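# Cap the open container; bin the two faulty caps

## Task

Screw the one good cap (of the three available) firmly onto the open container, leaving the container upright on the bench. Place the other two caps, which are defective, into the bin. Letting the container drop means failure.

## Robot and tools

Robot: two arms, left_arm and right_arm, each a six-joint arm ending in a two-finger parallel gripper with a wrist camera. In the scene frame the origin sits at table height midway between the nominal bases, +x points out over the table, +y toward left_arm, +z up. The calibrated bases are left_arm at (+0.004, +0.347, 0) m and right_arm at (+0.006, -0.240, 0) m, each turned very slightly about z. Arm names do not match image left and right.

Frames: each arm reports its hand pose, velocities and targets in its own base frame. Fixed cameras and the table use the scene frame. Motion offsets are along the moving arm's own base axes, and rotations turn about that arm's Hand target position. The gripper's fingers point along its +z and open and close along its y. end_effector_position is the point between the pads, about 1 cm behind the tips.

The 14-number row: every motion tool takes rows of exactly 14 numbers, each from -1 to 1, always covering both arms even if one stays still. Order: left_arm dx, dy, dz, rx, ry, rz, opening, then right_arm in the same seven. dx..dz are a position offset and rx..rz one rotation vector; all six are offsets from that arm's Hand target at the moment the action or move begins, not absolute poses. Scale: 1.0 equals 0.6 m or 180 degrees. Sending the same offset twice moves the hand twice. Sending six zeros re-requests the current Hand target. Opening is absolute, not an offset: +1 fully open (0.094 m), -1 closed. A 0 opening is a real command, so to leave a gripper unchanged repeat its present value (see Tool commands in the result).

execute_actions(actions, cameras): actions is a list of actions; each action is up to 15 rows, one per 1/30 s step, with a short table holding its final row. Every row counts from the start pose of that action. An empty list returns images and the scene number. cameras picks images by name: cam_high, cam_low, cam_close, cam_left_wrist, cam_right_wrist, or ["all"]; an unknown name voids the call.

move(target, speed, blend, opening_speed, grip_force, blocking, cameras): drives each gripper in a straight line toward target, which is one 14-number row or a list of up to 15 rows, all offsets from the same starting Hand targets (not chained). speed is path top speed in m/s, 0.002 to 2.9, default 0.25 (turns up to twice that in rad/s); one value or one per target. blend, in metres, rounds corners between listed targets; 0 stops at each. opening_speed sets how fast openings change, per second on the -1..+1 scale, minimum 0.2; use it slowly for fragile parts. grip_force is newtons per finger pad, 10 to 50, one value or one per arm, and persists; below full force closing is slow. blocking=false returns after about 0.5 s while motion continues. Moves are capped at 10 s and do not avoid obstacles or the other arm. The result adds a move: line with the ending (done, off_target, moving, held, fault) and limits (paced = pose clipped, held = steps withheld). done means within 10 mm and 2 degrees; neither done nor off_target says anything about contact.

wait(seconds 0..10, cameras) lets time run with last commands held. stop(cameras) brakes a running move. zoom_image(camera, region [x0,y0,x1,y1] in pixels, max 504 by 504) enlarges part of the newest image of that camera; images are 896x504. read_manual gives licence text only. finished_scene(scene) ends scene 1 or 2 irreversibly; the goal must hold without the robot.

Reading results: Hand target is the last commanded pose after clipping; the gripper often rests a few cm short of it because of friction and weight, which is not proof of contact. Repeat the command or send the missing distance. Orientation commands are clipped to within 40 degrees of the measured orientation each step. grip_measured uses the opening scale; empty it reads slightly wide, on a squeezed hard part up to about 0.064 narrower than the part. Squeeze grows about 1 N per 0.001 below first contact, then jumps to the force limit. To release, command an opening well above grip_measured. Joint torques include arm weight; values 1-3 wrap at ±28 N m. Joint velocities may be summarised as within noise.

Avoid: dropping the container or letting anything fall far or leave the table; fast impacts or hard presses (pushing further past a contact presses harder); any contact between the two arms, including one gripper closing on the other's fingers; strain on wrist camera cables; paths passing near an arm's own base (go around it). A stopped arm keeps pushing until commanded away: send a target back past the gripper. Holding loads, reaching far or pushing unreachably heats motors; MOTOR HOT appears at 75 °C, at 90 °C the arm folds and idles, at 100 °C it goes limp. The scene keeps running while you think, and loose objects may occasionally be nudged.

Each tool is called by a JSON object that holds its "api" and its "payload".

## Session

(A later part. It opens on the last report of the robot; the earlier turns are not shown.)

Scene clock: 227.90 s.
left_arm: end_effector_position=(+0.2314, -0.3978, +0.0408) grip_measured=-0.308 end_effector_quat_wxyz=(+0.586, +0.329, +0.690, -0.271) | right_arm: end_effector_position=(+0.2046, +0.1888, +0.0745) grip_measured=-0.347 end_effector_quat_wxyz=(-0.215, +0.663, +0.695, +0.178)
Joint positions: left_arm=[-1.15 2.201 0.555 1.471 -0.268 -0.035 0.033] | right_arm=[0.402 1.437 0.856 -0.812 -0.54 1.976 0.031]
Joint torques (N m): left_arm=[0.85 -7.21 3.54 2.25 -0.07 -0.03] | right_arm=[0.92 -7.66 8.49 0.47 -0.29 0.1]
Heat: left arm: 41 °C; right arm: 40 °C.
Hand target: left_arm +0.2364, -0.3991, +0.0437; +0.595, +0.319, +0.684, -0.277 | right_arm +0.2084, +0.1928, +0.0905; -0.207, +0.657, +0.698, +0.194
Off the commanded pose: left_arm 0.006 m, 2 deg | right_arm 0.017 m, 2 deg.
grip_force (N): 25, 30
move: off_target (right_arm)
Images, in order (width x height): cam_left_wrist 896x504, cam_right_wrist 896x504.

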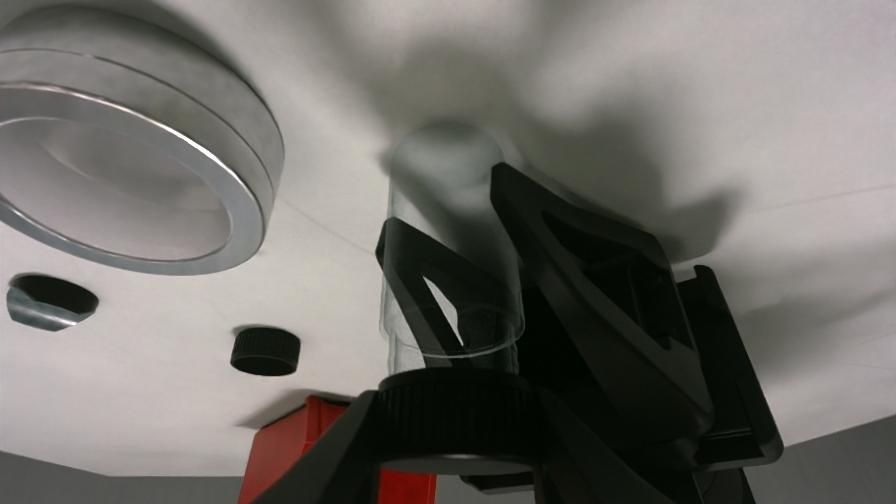

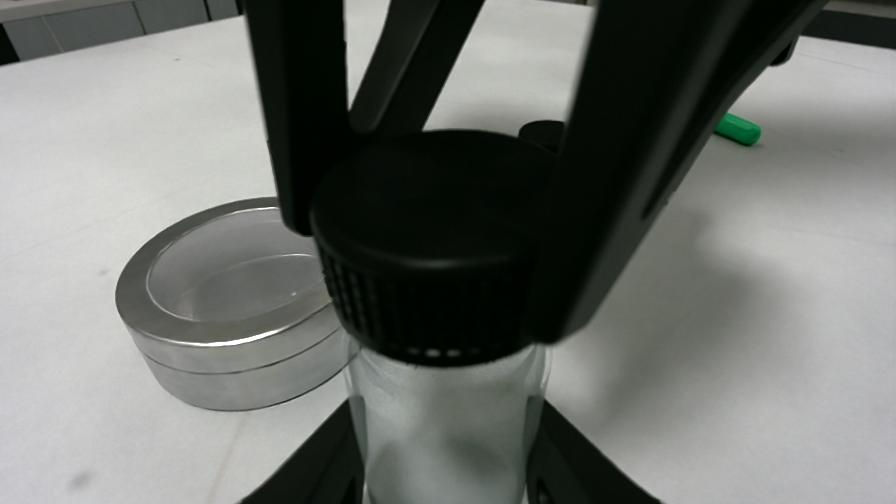

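{"api": "move", "payload": {"target": [[0, 0, 0, 0, 0, 0, -0.4, 0, 0, 0.05, 0, 0, 0, -0.42], [0, 0, 0, 0, 0, 0, -0.4, 0.03, -0.08, 0.06, 0, 0, 0.1, -0.42]], "speed": [0.05, 0.12], "blend": 0.02, "cameras": ["cam_close", "cam_right_wrist", "cam_left_wrist"]}}

Scene clock: 232.87 s.
left_arm: end_effector_position=(+0.2314, -0.3978, +0.0408) grip_measured=-0.308 end_effector_quat_wxyz=(+0.586, +0.329, +0.690, -0.271) | right_arm: end_effector_position=(+0.2215, +0.1446, +0.1213) grip_measured=-0.347 end_effector_quat_wxyz=(-0.234, +0.540, +0.794, +0.157)
Joint positions: left_arm=[-1.15 2.201 0.555 1.471 -0.268 -0.035 0.033] | right_arm=[0.204 1.581 1.182 -1.286 -0.56 1.365 0.031]
Joint torques (N m): left_arm=[0.85 -7.23 3.55 2.25 -0.07 -0.03] | right_arm=[-0.59 -4.67 8.25 0.04 -0.37 -0.03]
Heat: left arm: 41 °C; right arm: 40 °C.
Hand target: left_arm +0.2364, -0.3991, +0.0437; +0.595, +0.319, +0.684, -0.277 | right_arm +0.2264, +0.1447, +0.1265; -0.235, +0.540, +0.792, +0.159
Off the commanded pose: left_arm 0.006 m, 2 deg | right_arm 0.007 m, 0 deg.
grip_force (N): 25, 30
move: done; blend cut to 0.0152 m at target 1
Images, in order (width x height): cam_close 896x504, cam_left_wrist 896x504, cam_right_wrist 896x504.

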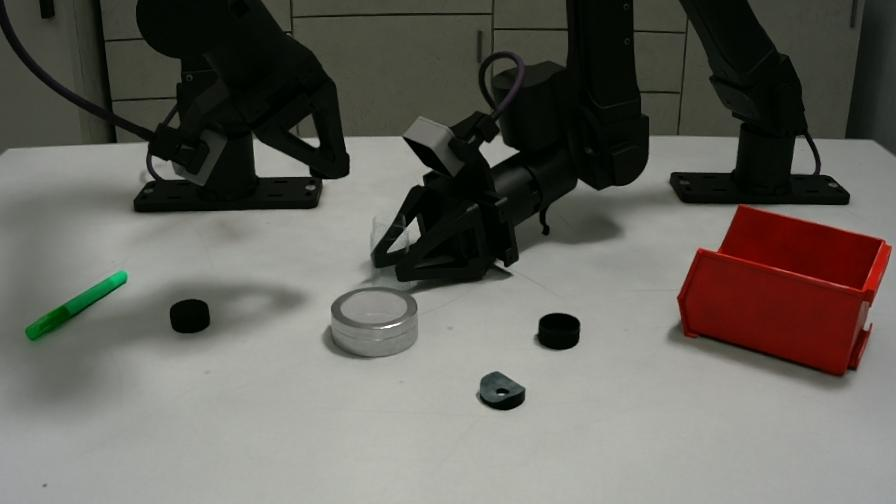

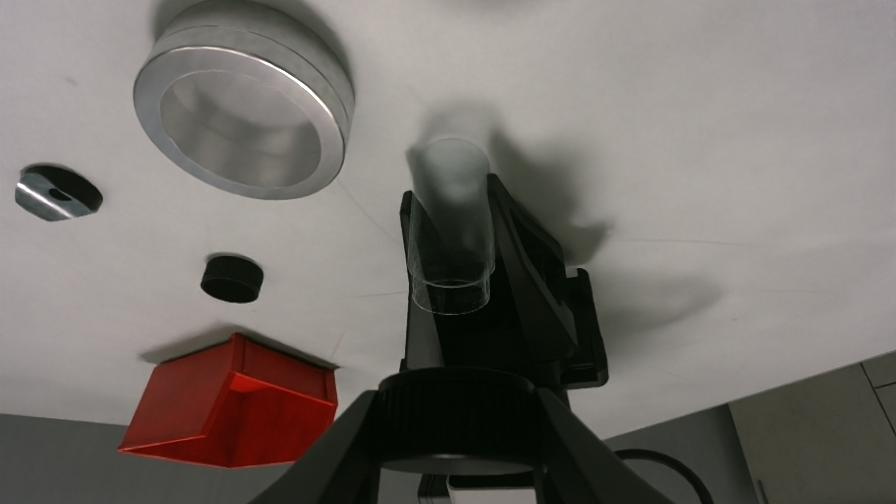

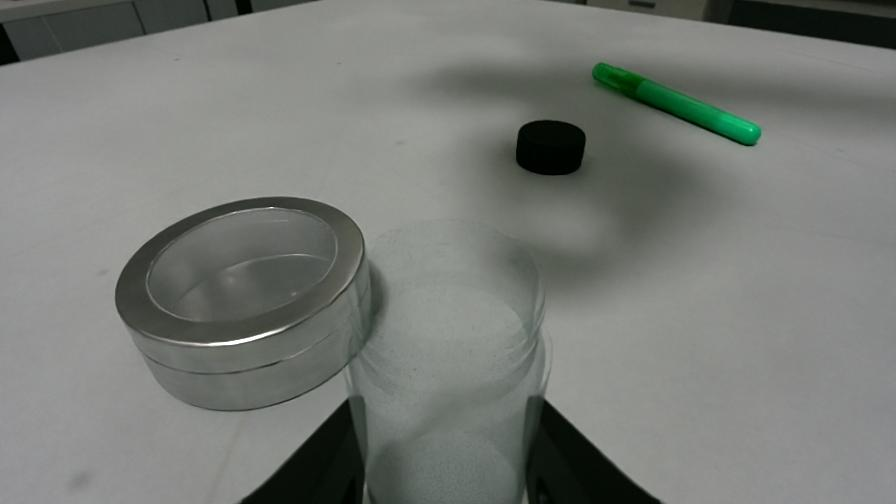

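{"api": "move", "payload": {"target": [[0, 0, 0, 0, 0, 0, -0.4, 0.1893, -0.2578, -0.0775, 0, 0, 0, -0.42], [0, 0, 0, 0, 0, 0, -0.4, 0.1893, -0.2578, -0.1708, 0, 0, 0, -0.42]], "speed": [0.15, 0.06], "blend": 0.02, "cameras": ["cam_close", "cam_left_wrist"]}}

{"api": "zoom_image", "payload": {"camera": "cam_close", "region": [100, 260, 260, 380]}}

Scene clock: 236.40 s.
left_arm: end_effector_position=(+0.2314, -0.3978, +0.0408) grip_measured=-0.308 end_effector_quat_wxyz=(+0.586, +0.329, +0.690, -0.271) | right_arm: end_effector_position=(+0.3410, -0.0083, +0.0321) grip_measured=-0.347 end_effector_quat_wxyz=(-0.231, +0.540, +0.793, +0.163)
Joint positions: left_arm=[-1.15 2.201 0.555 1.471 -0.268 -0.035 0.033] | right_arm=[-0.263 2.198 1.623 -1.354 -0.456 0.849 0.031]
Joint torques (N m): left_arm=[0.85 -7.21 3.54 2.24 -0.07 -0.02] | right_arm=[-0.25 -9.29 4.36 -0.1 -0.19 -0.04]
Heat: left arm: 42 °C; right arm: 40 °C.
Hand target: left_arm +0.2364, -0.3991, +0.0437; +0.595, +0.319, +0.684, -0.277 | right_arm +0.3400, -0.0099, +0.0240; -0.235, +0.540, +0.792, +0.159
Off the commanded pose: left_arm 0.006 m, 2 deg | right_arm 0.008 m, 1 deg.
grip_force (N): 25, 30
move: done
Images, in order (width x height): cam_close 896x504, cam_left_wrist 896x504.

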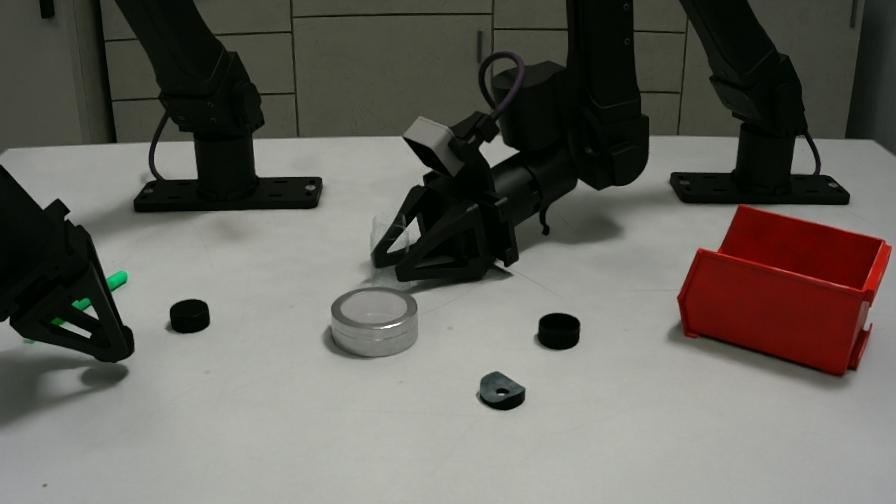

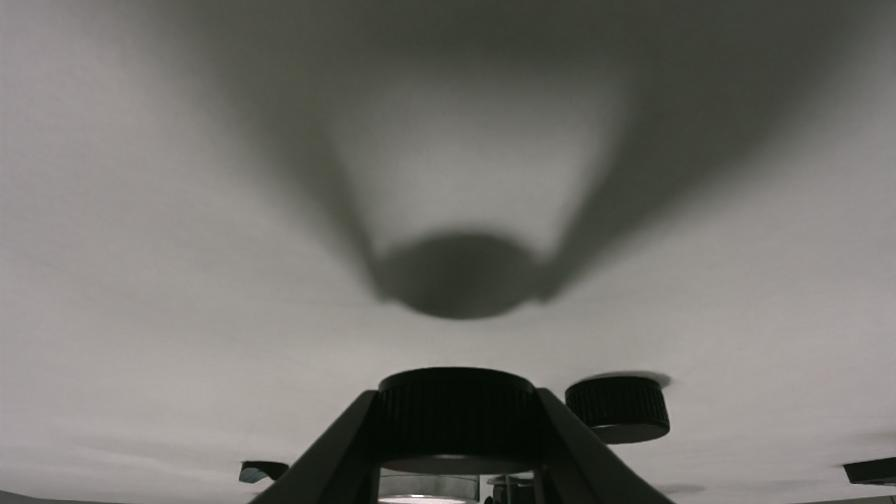

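Scaled by 3.150.

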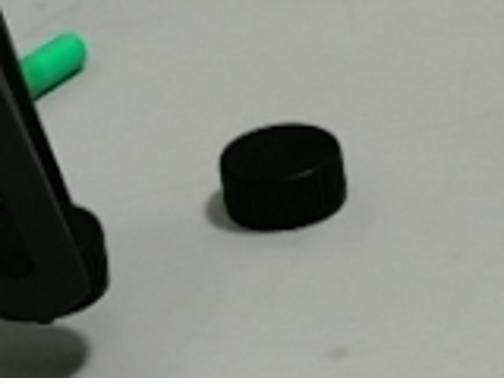

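{"api": "move", "payload": {"target": [0, 0, 0, 0, 0, 0, -0.4, 0, 0, -0.02, 0, 0, 0, -0.42], "speed": 0.04, "cameras": ["cam_close", "cam_left_wrist"]}}

{"api": "zoom_image", "payload": {"camera": "cam_close", "region": [60, 280, 220, 400]}}

Scene clock: 240.37 s.
left_arm: end_effector_position=(+0.2314, -0.3978, +0.0408) grip_measured=-0.308 end_effector_quat_wxyz=(+0.586, +0.329, +0.690, -0.271) | right_arm: end_effector_position=(+0.3415, -0.0084, +0.0206) grip_measured=-0.347 end_effector_quat_wxyz=(-0.230, +0.540, +0.793, +0.163)
Joint positions: left_arm=[-1.15 2.201 0.555 1.471 -0.268 -0.035 0.033] | right_arm=[-0.263 2.214 1.602 -1.315 -0.456 0.849 0.031]
Joint torques (N m): left_arm=[0.84 -7.23 3.54 2.26 -0.07 -0.03] | right_arm=[-0.27 -9.16 4.23 -0.06 -0.2 -0.03]
Heat: left arm: 42 °C; right arm: 40 °C.
Hand target: left_arm +0.2364, -0.3991, +0.0437; +0.595, +0.319, +0.684, -0.277 | right_arm +0.3400, -0.0099, +0.0120; -0.235, +0.540, +0.792, +0.159
Off the commanded pose: left_arm 0.006 m, 2 deg | right_arm 0.009 m, 1 deg.
grip_force (N): 25, 30
move: done
Images, in order (width x height): cam_close 896x504, cam_left_wrist 896x504.

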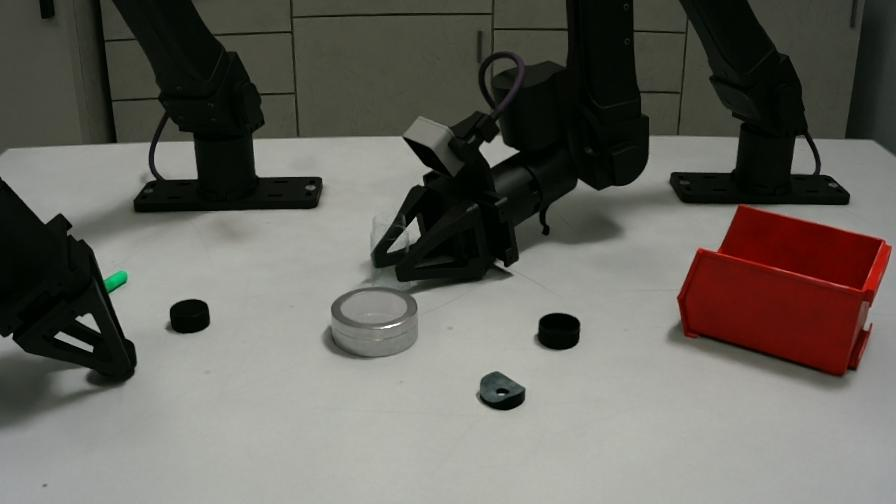

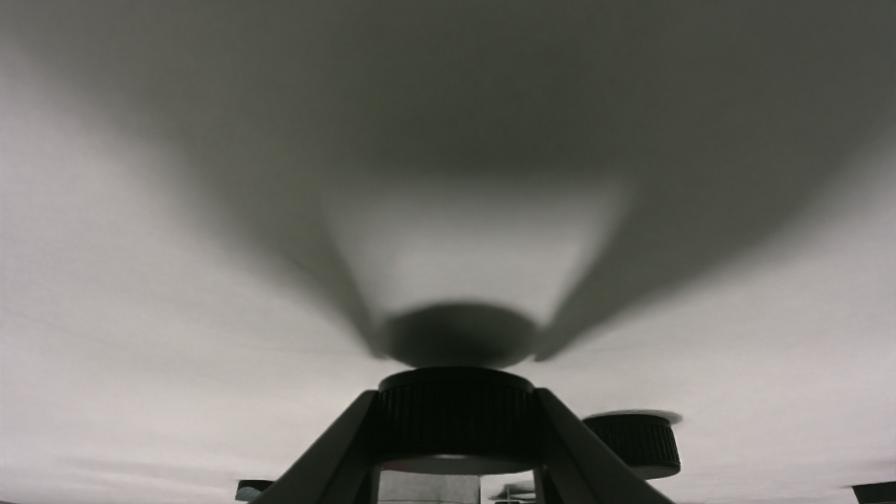

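Scaled by 3.150.

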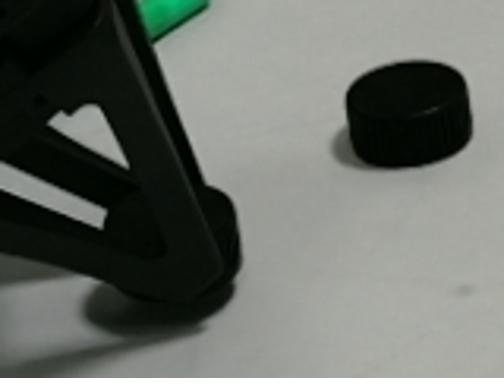

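{"api": "move", "payload": {"target": [0, 0, 0, 0, 0, 0, -0.4, 0, 0, -0.0075, 0, 0, 0, -0.42], "speed": 0.03, "cameras": ["cam_close", "cam_left_wrist"]}}

{"api": "zoom_image", "payload": {"camera": "cam_close", "region": [60, 280, 220, 400]}}

Scene clock: 241.77 s.
left_arm: end_effector_position=(+0.2314, -0.3978, +0.0408) grip_measured=-0.308 end_effector_quat_wxyz=(+0.586, +0.329, +0.690, -0.271) | right_arm: end_effector_position=(+0.3418, -0.0085, +0.0165) grip_measured=-0.347 end_effector_quat_wxyz=(-0.229, +0.540, +0.793, +0.163)
Joint positions: left_arm=[-1.15 2.201 0.555 1.471 -0.268 -0.035 0.033] | right_arm=[-0.263 2.22 1.595 -1.301 -0.456 0.849 0.031]
Joint torques (N m): left_arm=[0.84 -7.24 3.54 2.26 -0.06 -0.03] | right_arm=[-0.34 -9.18 4.16 -0.06 -0.21 -0.03]
Heat: left arm: 42 °C; right arm: 40 °C.
Hand target: left_arm +0.2364, -0.3991, +0.0437; +0.595, +0.319, +0.684, -0.277 | right_arm +0.3400, -0.0099, +0.0075; -0.235, +0.540, +0.792, +0.159
Off the commanded pose: left_arm 0.006 m, 2 deg | right_arm 0.009 m, 1 deg.
grip_force (N): 25, 30
move: done
Images, in order (width x height): cam_close 896x504, cam_left_wrist 896x504.

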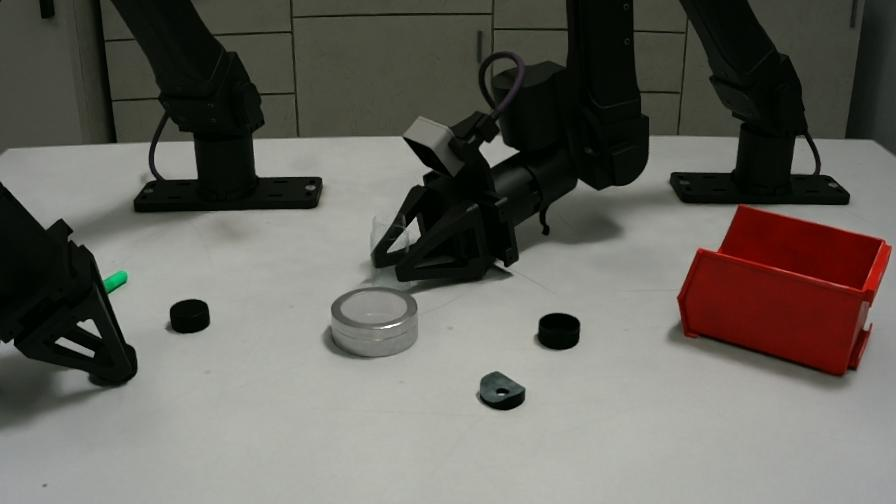

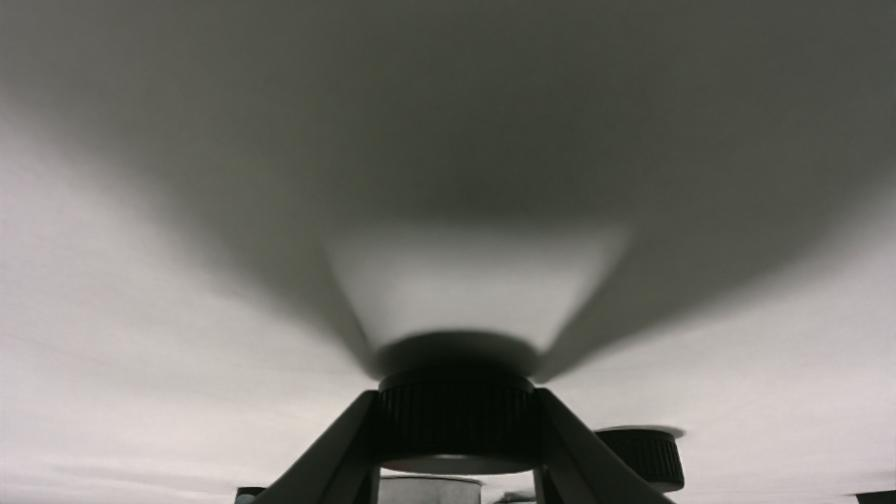

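Scaled by 3.150.

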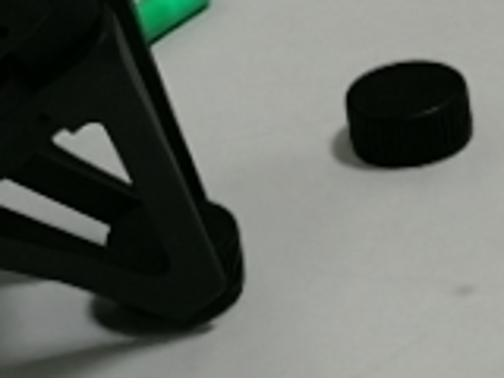

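{"api": "move", "payload": {"target": [0, 0, 0, 0, 0, 0, -0.4, 0, 0, -0.0058, 0, 0, 0, -0.42], "speed": 0.02, "cameras": ["cam_close", "cam_left_wrist"]}}

{"api": "zoom_image", "payload": {"camera": "cam_close", "region": [60, 280, 220, 400]}}

Scene clock: 242.90 s.
left_arm: end_effector_position=(+0.2314, -0.3978, +0.0408) grip_measured=-0.308 end_effector_quat_wxyz=(+0.586, +0.329, +0.690, -0.271) | right_arm: end_effector_position=(+0.3421, -0.0086, +0.0137) grip_measured=-0.347 end_effector_quat_wxyz=(-0.229, +0.540, +0.793, +0.164)
Joint positions: left_arm=[-1.15 2.201 0.555 1.471 -0.268 -0.035 0.033] | right_arm=[-0.263 2.224 1.59 -1.29 -0.456 0.849 0.031]
Joint torques (N m): left_arm=[0.87 -7.24 3.52 2.24 -0.07 -0.02] | right_arm=[-0.23 -9.05 4.1 -0.07 -0.19 -0.05]
Heat: left arm: 42 °C; right arm: 40 °C.
Hand target: left_arm +0.2364, -0.3991, +0.0437; +0.595, +0.319, +0.684, -0.277 | right_arm +0.3400, -0.0099, +0.0041; -0.235, +0.540, +0.792, +0.159
Off the commanded pose: left_arm 0.006 m, 2 deg | right_arm 0.010 m, 1 deg.
grip_force (N): 25, 30
move: done
Images, in order (width x height): cam_close 896x504, cam_left_wrist 896x504.

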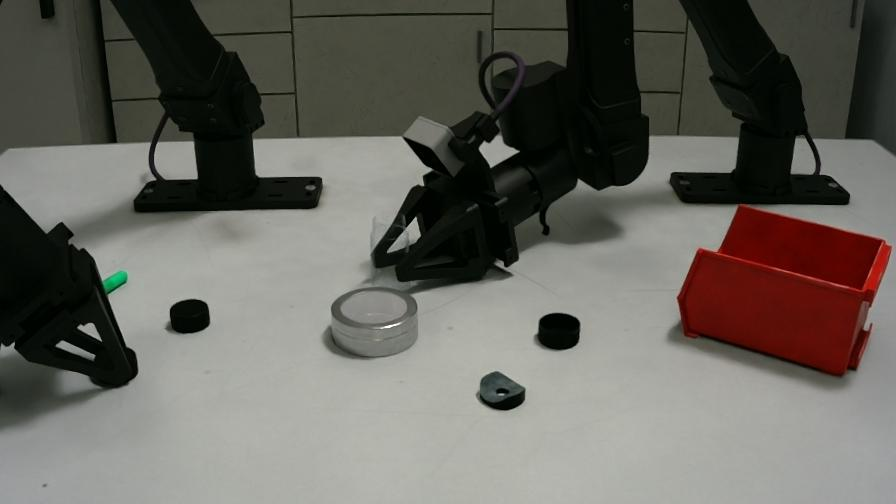

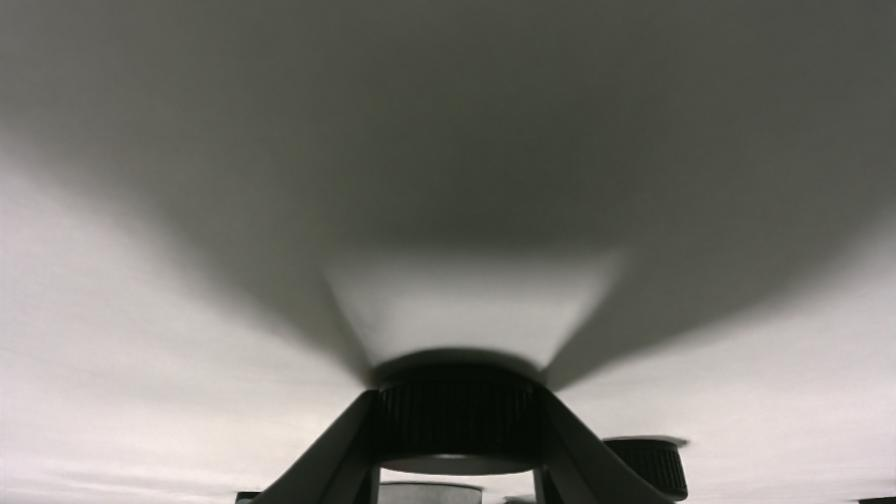

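Scaled by 3.150.

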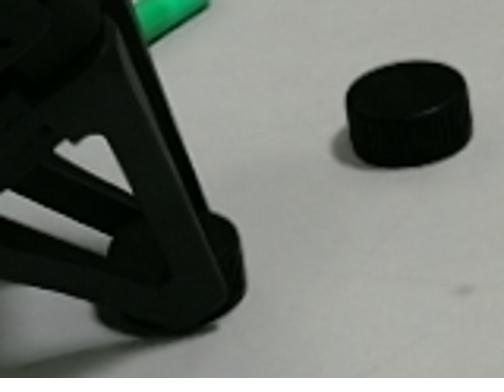

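{"api": "move", "payload": {"target": [[0, 0, 0, 0, 0, 0, -0.4, 0, 0, 0, 0, 0, 0, 0.1], [0, 0, 0, 0, 0, 0, -0.4, 0, 0, 0.1, 0, 0, 0, 0.1]], "speed": [0.05, 0.1], "opening_speed": 0.5, "cameras": ["cam_close", "cam_left_wrist"]}}

Scene clock: 245.97 s.
left_arm: end_effector_position=(+0.2314, -0.3978, +0.0408) grip_measured=-0.308 end_effector_quat_wxyz=(+0.586, +0.329, +0.690, -0.271) | right_arm: end_effector_position=(+0.3324, -0.0060, +0.0404) grip_measured=+0.097 end_effector_quat_wxyz=(-0.265, +0.543, +0.782, +0.151)
Joint positions: left_arm=[-1.15 2.201 0.555 1.471 -0.268 -0.035 0.033] | right_arm=[-0.263 2.224 1.672 -1.453 -0.456 0.849 0.052]
Joint torques (N m): left_arm=[0.81 -7.21 3.54 2.25 -0.07 -0.02] | right_arm=[-0.21 -16.21 7.3 -0.5 -0.2 -0.03]
Heat: left arm: 42 °C; right arm: 40 °C.
Hand target: left_arm +0.2364, -0.3991, +0.0437; +0.595, +0.319, +0.684, -0.277 | right_arm +0.3401, -0.0099, +0.0641; -0.234, +0.540, +0.792, +0.160
Off the commanded pose: left_arm 0.006 m, 2 deg | right_arm 0.025 m, 4 deg.
grip_force (N): 25, 30
move: off_target (right_arm)
Images, in order (width x height): cam_close 896x504, cam_left_wrist 896x504.

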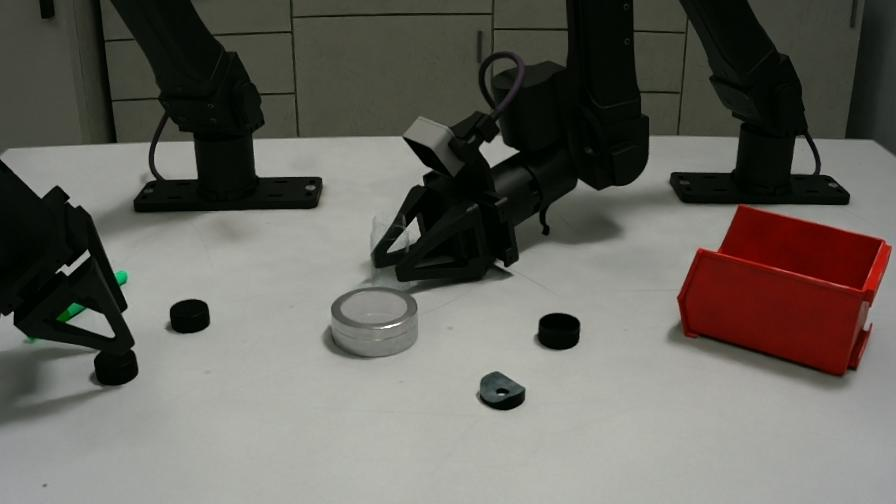

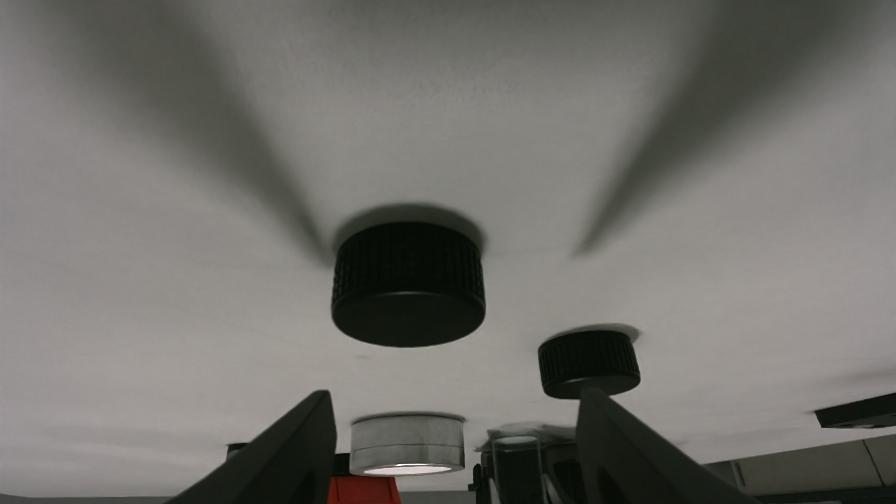

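{"api": "move", "payload": {"target": [[0, 0, 0, 0, 0, 0, -0.4, 0, 0, 0.07, 0, 0, 0, 0.1], [0, 0, 0, 0, 0, 0, -0.4, -0.1158, 0.0615, 0.035, 0, 0, 0.0944, 0.1]], "speed": [0.1, 0.12], "blend": 0.02, "cameras": ["cam_close", "cam_left_wrist"]}}

Scene clock: 249.60 s.
left_arm: end_effector_position=(+0.2314, -0.3978, +0.0408) grip_measured=-0.308 end_effector_quat_wxyz=(+0.586, +0.329, +0.690, -0.271) | right_arm: end_effector_position=(+0.2689, +0.0269, +0.0753) grip_measured=+0.097 end_effector_quat_wxyz=(-0.282, +0.424, +0.853, +0.119)
Joint positions: left_arm=[-1.15 2.201 0.555 1.471 -0.268 -0.035 0.033] | right_arm=[-0.158 2.018 1.483 -1.536 -0.386 0.666 0.052]
Joint torques (N m): left_arm=[0.85 -7.24 3.54 2.25 -0.06 -0.03] | right_arm=[0.51 -13.93 4 -0.36 -0.1 -0.03]
Heat: left arm: 42 °C; right arm: 42 °C.
Hand target: left_arm +0.2364, -0.3991, +0.0437; +0.595, +0.319, +0.684, -0.277 | right_arm +0.2706, +0.0269, +0.0851; -0.256, +0.417, +0.863, +0.123
Off the commanded pose: left_arm 0.006 m, 2 deg | right_arm 0.010 m, 3 deg.
grip_force (N): 25, 30
move: off_target (right_arm)
Images, in order (width x height): cam_close 896x504, cam_left_wrist 896x504.

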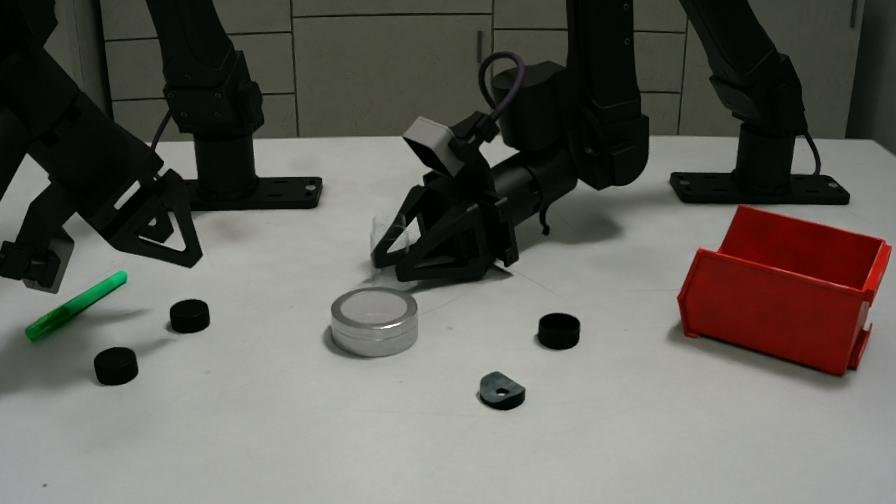

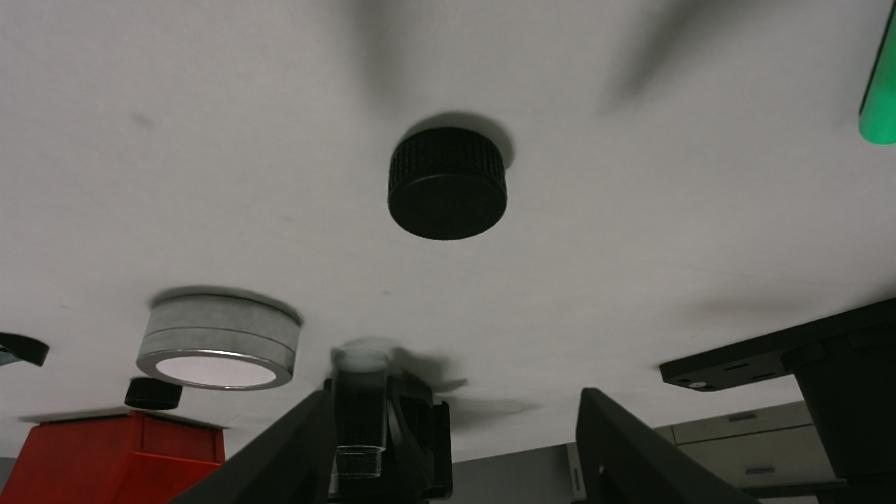

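{"api": "move", "payload": {"target": [0, 0, 0, 0, 0, 0, -0.4, 0.0015, 0.001, -0.1135, 0, 0, 0, 0.1], "speed": 0.06, "cameras": ["cam_close", "cam_left_wrist"]}}

Scene clock: 252.43 s.
left_arm: end_effector_position=(+0.2314, -0.3978, +0.0408) grip_measured=-0.308 end_effector_quat_wxyz=(+0.586, +0.329, +0.690, -0.271) | right_arm: end_effector_position=(+0.2723, +0.0263, +0.0233) grip_measured=+0.097 end_effector_quat_wxyz=(-0.253, +0.421, +0.862, +0.128)
Joint positions: left_arm=[-1.15 2.201 0.555 1.471 -0.268 -0.035 0.033] | right_arm=[-0.158 2.047 1.333 -1.293 -0.385 0.665 0.052]
Joint torques (N m): left_arm=[0.84 -7.21 3.52 2.25 -0.07 -0.03] | right_arm=[0.65 -7.8 4 -0.21 -0.14 0]
Heat: left arm: 42 °C; right arm: 42 °C.
Hand target: left_arm +0.2364, -0.3991, +0.0437; +0.595, +0.319, +0.684, -0.277 | right_arm +0.2714, +0.0275, +0.0170; -0.256, +0.417, +0.863, +0.123
Off the commanded pose: left_arm 0.006 m, 2 deg | right_arm 0.006 m, 1 deg.
grip_force (N): 25, 30
move: done
Images, in order (width x height): cam_close 896x504, cam_left_wrist 896x504.

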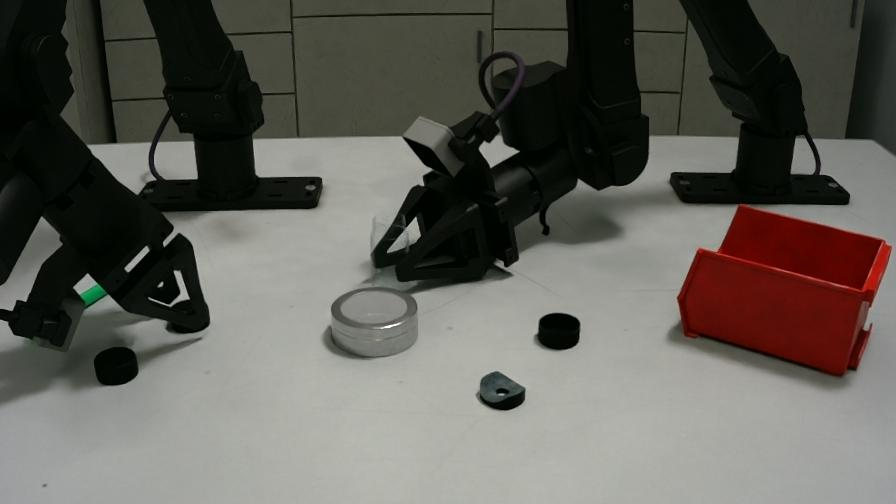

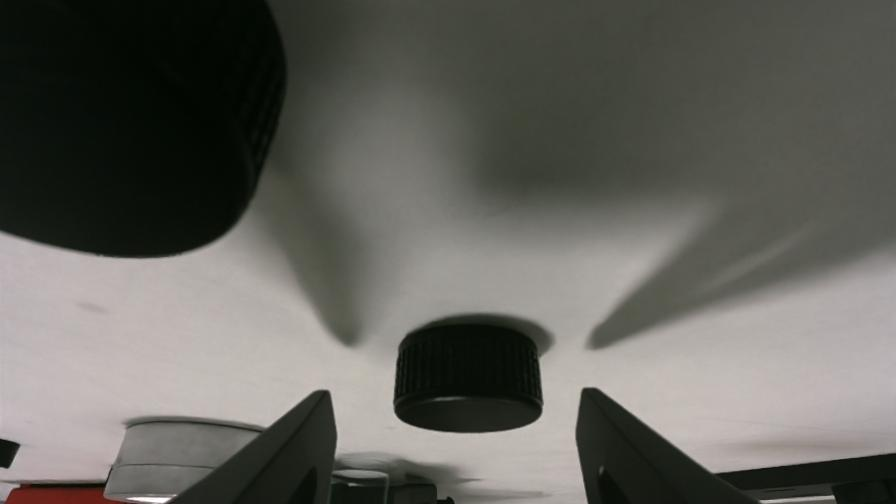

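{"api": "move", "payload": {"target": [[0, 0, 0, 0, 0, 0, -0.4, -0.004, -0.0017, 0.01, -0.0348, -0.0277, 0, 0.1], [0, 0, 0, 0, 0, 0, -0.4, -0.004, -0.0017, -0.0117, -0.0348, -0.0277, 0, 0.1]], "speed": 0.05, "cameras": ["cam_close", "cam_left_wrist"]}}

Scene clock: 255.53 s.
left_arm: end_effector_position=(+0.2314, -0.3978, +0.0408) grip_measured=-0.308 end_effector_quat_wxyz=(+0.586, +0.329, +0.690, -0.271) | right_arm: end_effector_position=(+0.2634, +0.0281, +0.0113) grip_measured=+0.097 end_effector_quat_wxyz=(-0.220, +0.427, +0.872, +0.094)
Joint positions: left_arm=[-1.15 2.201 0.555 1.471 -0.268 -0.035 0.033] | right_arm=[-0.115 1.984 1.23 -1.185 -0.321 0.737 0.052]
Joint torques (N m): left_arm=[0.81 -7.23 3.52 2.25 -0.06 -0.03] | right_arm=[0.62 -10.78 3.06 0.18 0 0.09]
Heat: left arm: 43 °C; right arm: 42 °C.
Hand target: left_arm +0.2364, -0.3991, +0.0437; +0.595, +0.319, +0.684, -0.277 | right_arm +0.2691, +0.0266, +0.0099; -0.195, +0.425, +0.879, +0.094
Off the commanded pose: left_arm 0.006 m, 2 deg | right_arm 0.006 m, 3 deg.
grip_force (N): 25, 30
move: off_target (right_arm)
Images, in order (width x height): cam_close 896x504, cam_left_wrist 896x504.

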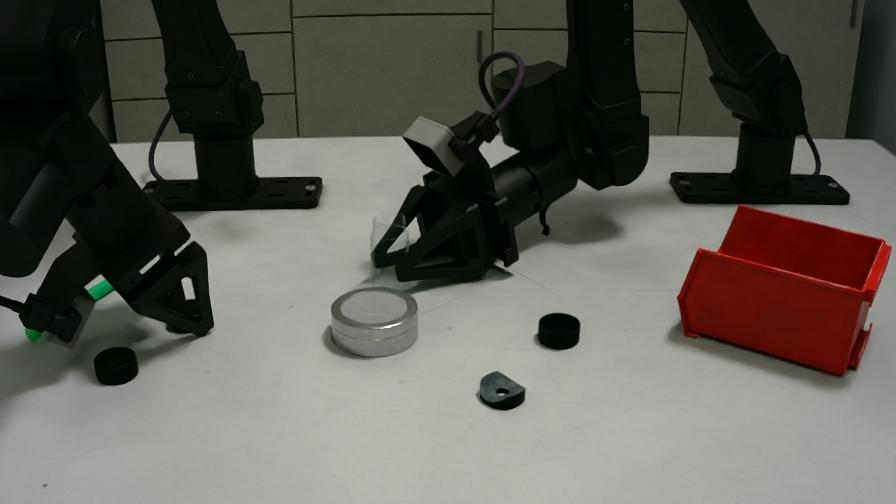

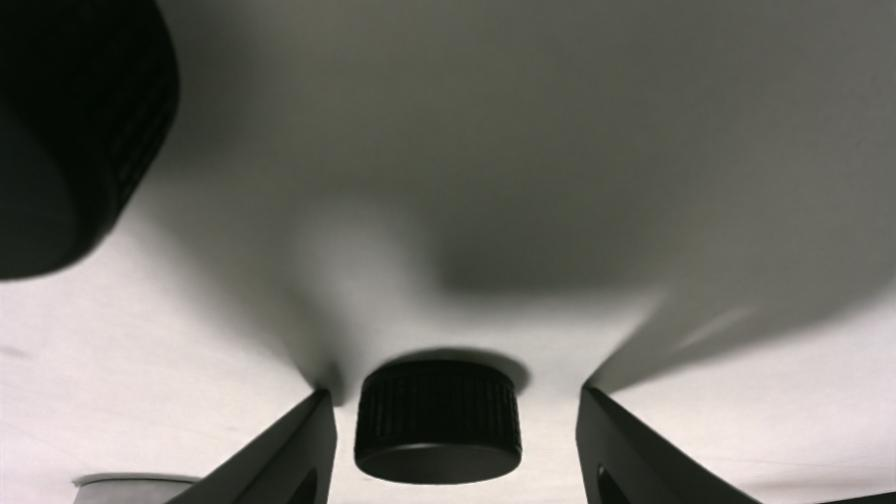

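{"api": "move", "payload": {"target": [0, 0, 0, 0, 0, 0, -0.4, 0.0103, -0.0025, 0.008, 0, 0, 0, 0.1], "speed": 0.05, "cameras": ["cam_left_wrist"]}}

Scene clock: 256.63 s.
left_arm: end_effector_position=(+0.2314, -0.3978, +0.0408) grip_measured=-0.308 end_effector_quat_wxyz=(+0.586, +0.329, +0.690, -0.271) | right_arm: end_effector_position=(+0.2636, +0.0280, +0.0115) grip_measured=+0.097 end_effector_quat_wxyz=(-0.220, +0.427, +0.872, +0.094)
Joint positions: left_arm=[-1.15 2.201 0.555 1.471 -0.268 -0.035 0.033] | right_arm=[-0.115 1.984 1.231 -1.186 -0.321 0.737 0.052]
Joint torques (N m): left_arm=[0.85 -7.21 3.54 2.25 -0.07 -0.02] | right_arm=[0.5 -9.76 6.17 -0.05 0 0.05]
Heat: left arm: 43 °C; right arm: 42 °C.
Hand target: left_arm +0.2364, -0.3991, +0.0437; +0.595, +0.319, +0.684, -0.277 | right_arm +0.2752, +0.0251, +0.0147; -0.195, +0.425, +0.879, +0.094
Off the commanded pose: left_arm 0.006 m, 2 deg | right_arm 0.012 m, 3 deg.
grip_force (N): 25, 30
move: off_target (right_arm)
Images, in order (width x height): cam_left_wrist 896x504.

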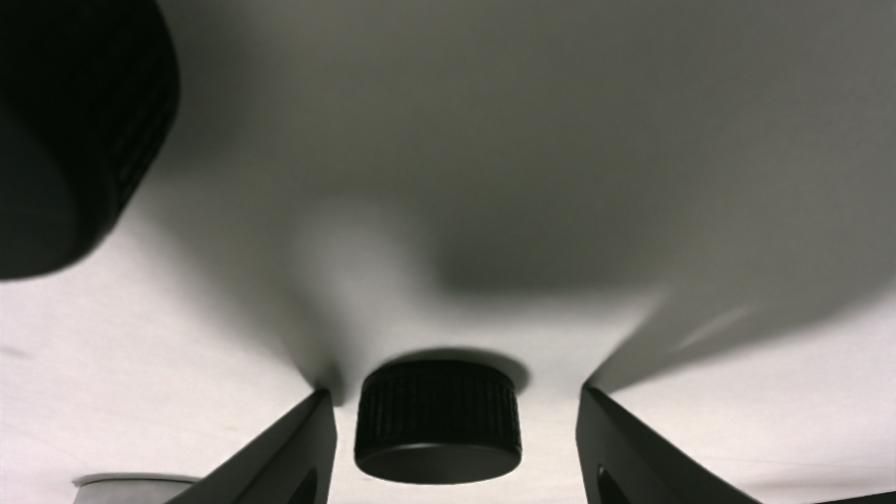

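{"api": "move", "payload": {"target": [[0, 0, 0, 0, 0, 0, -0.4, 0, 0, 0.06, 0, 0, 0, 0.1], [0, 0, 0, 0, 0, 0, -0.4, -0.0083, 0, -0.005, 0, 0, 0, 0.1]], "speed": 0.06, "cameras": ["cam_left_wrist"]}}

Scene clock: 259.40 s.
left_arm: end_effector_position=(+0.2314, -0.3978, +0.0408) grip_measured=-0.308 end_effector_quat_wxyz=(+0.586, +0.329, +0.690, -0.271) | right_arm: end_effector_position=(+0.2699, +0.0259, +0.0149) grip_measured=+0.097 end_effector_quat_wxyz=(-0.199, +0.425, +0.877, +0.098)
Joint positions: left_arm=[-1.15 2.201 0.555 1.471 -0.268 -0.035 0.033] | right_arm=[-0.115 1.96 1.228 -1.164 -0.313 0.737 0.052]
Joint torques (N m): left_arm=[0.84 -7.23 3.55 2.25 -0.07 -0.02] | right_arm=[0.29 -8.38 4 0.02 -0.08 0.05]
Heat: left arm: 43 °C; right arm: 42 °C.
Hand target: left_arm +0.2364, -0.3991, +0.0437; +0.595, +0.319, +0.684, -0.277 | right_arm +0.2703, +0.0251, +0.0118; -0.195, +0.425, +0.879, +0.094
Off the commanded pose: left_arm 0.006 m, 2 deg | right_arm 0.003 m, 1 deg.
grip_force (N): 25, 30
move: done
Images, in order (width x height): cam_left_wrist 896x504.

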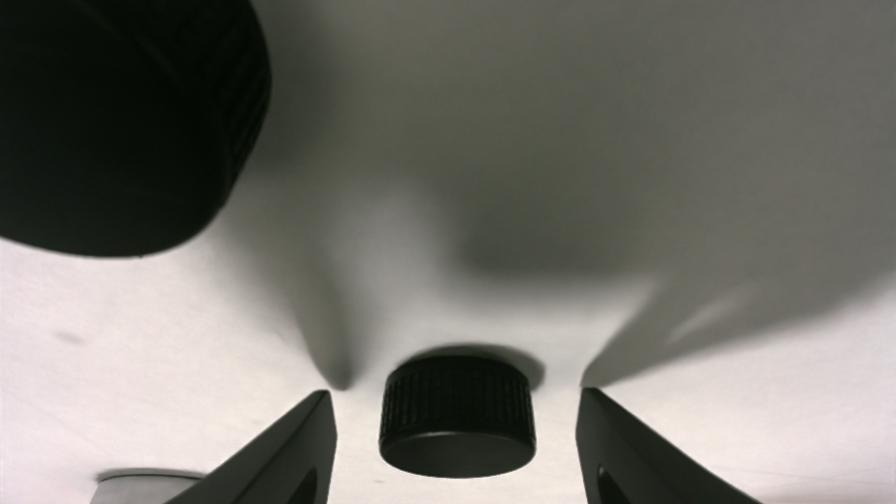

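{"api": "move", "payload": {"target": [0, 0, 0, 0, 0, 0, -0.4, 0, 0, 0, 0, 0, 0, -0.42], "speed": 0.05, "opening_speed": 0.8, "cameras": ["cam_left_wrist"]}}

Scene clock: 261.20 s.
left_arm: end_effector_position=(+0.2314, -0.3978, +0.0408) grip_measured=-0.308 end_effector_quat_wxyz=(+0.586, +0.329, +0.690, -0.271) | right_arm: end_effector_position=(+0.2699, +0.0259, +0.0148) grip_measured=-0.351 end_effector_quat_wxyz=(-0.199, +0.425, +0.877, +0.098)
Joint positions: left_arm=[-1.15 2.201 0.555 1.471 -0.268 -0.035 0.033] | right_arm=[-0.115 1.96 1.228 -1.164 -0.313 0.737 0.03]
Joint torques (N m): left_arm=[0.84 -7.24 3.55 2.24 -0.07 -0.03] | right_arm=[0.28 -8.35 3.95 0.02 -0.08 0.03]
Heat: left arm: 43 °C; right arm: 42 °C.
Hand target: left_arm +0.2364, -0.3991, +0.0437; +0.595, +0.319, +0.684, -0.277 | right_arm +0.2703, +0.0251, +0.0118; -0.195, +0.425, +0.879, +0.094
Off the commanded pose: left_arm 0.006 m, 2 deg | right_arm 0.003 m, 1 deg.
grip_force (N): 25, 30
move: done
Images, in order (width x height): cam_left_wrist 896x504.

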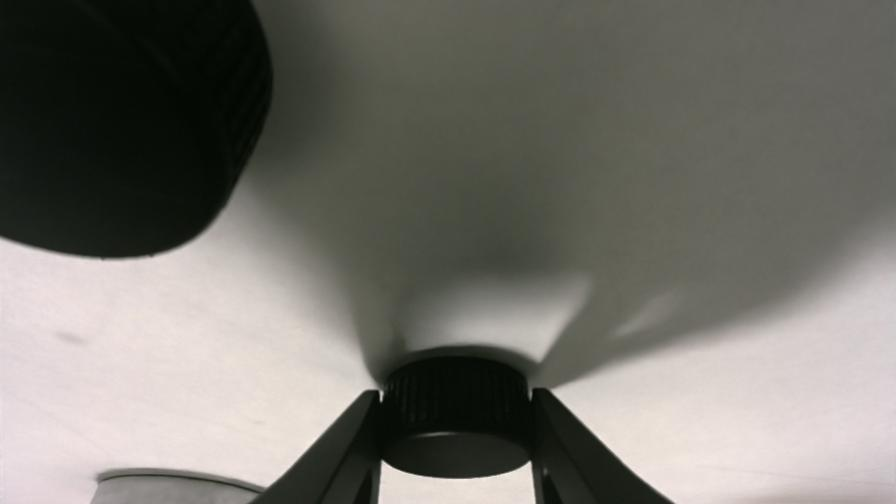

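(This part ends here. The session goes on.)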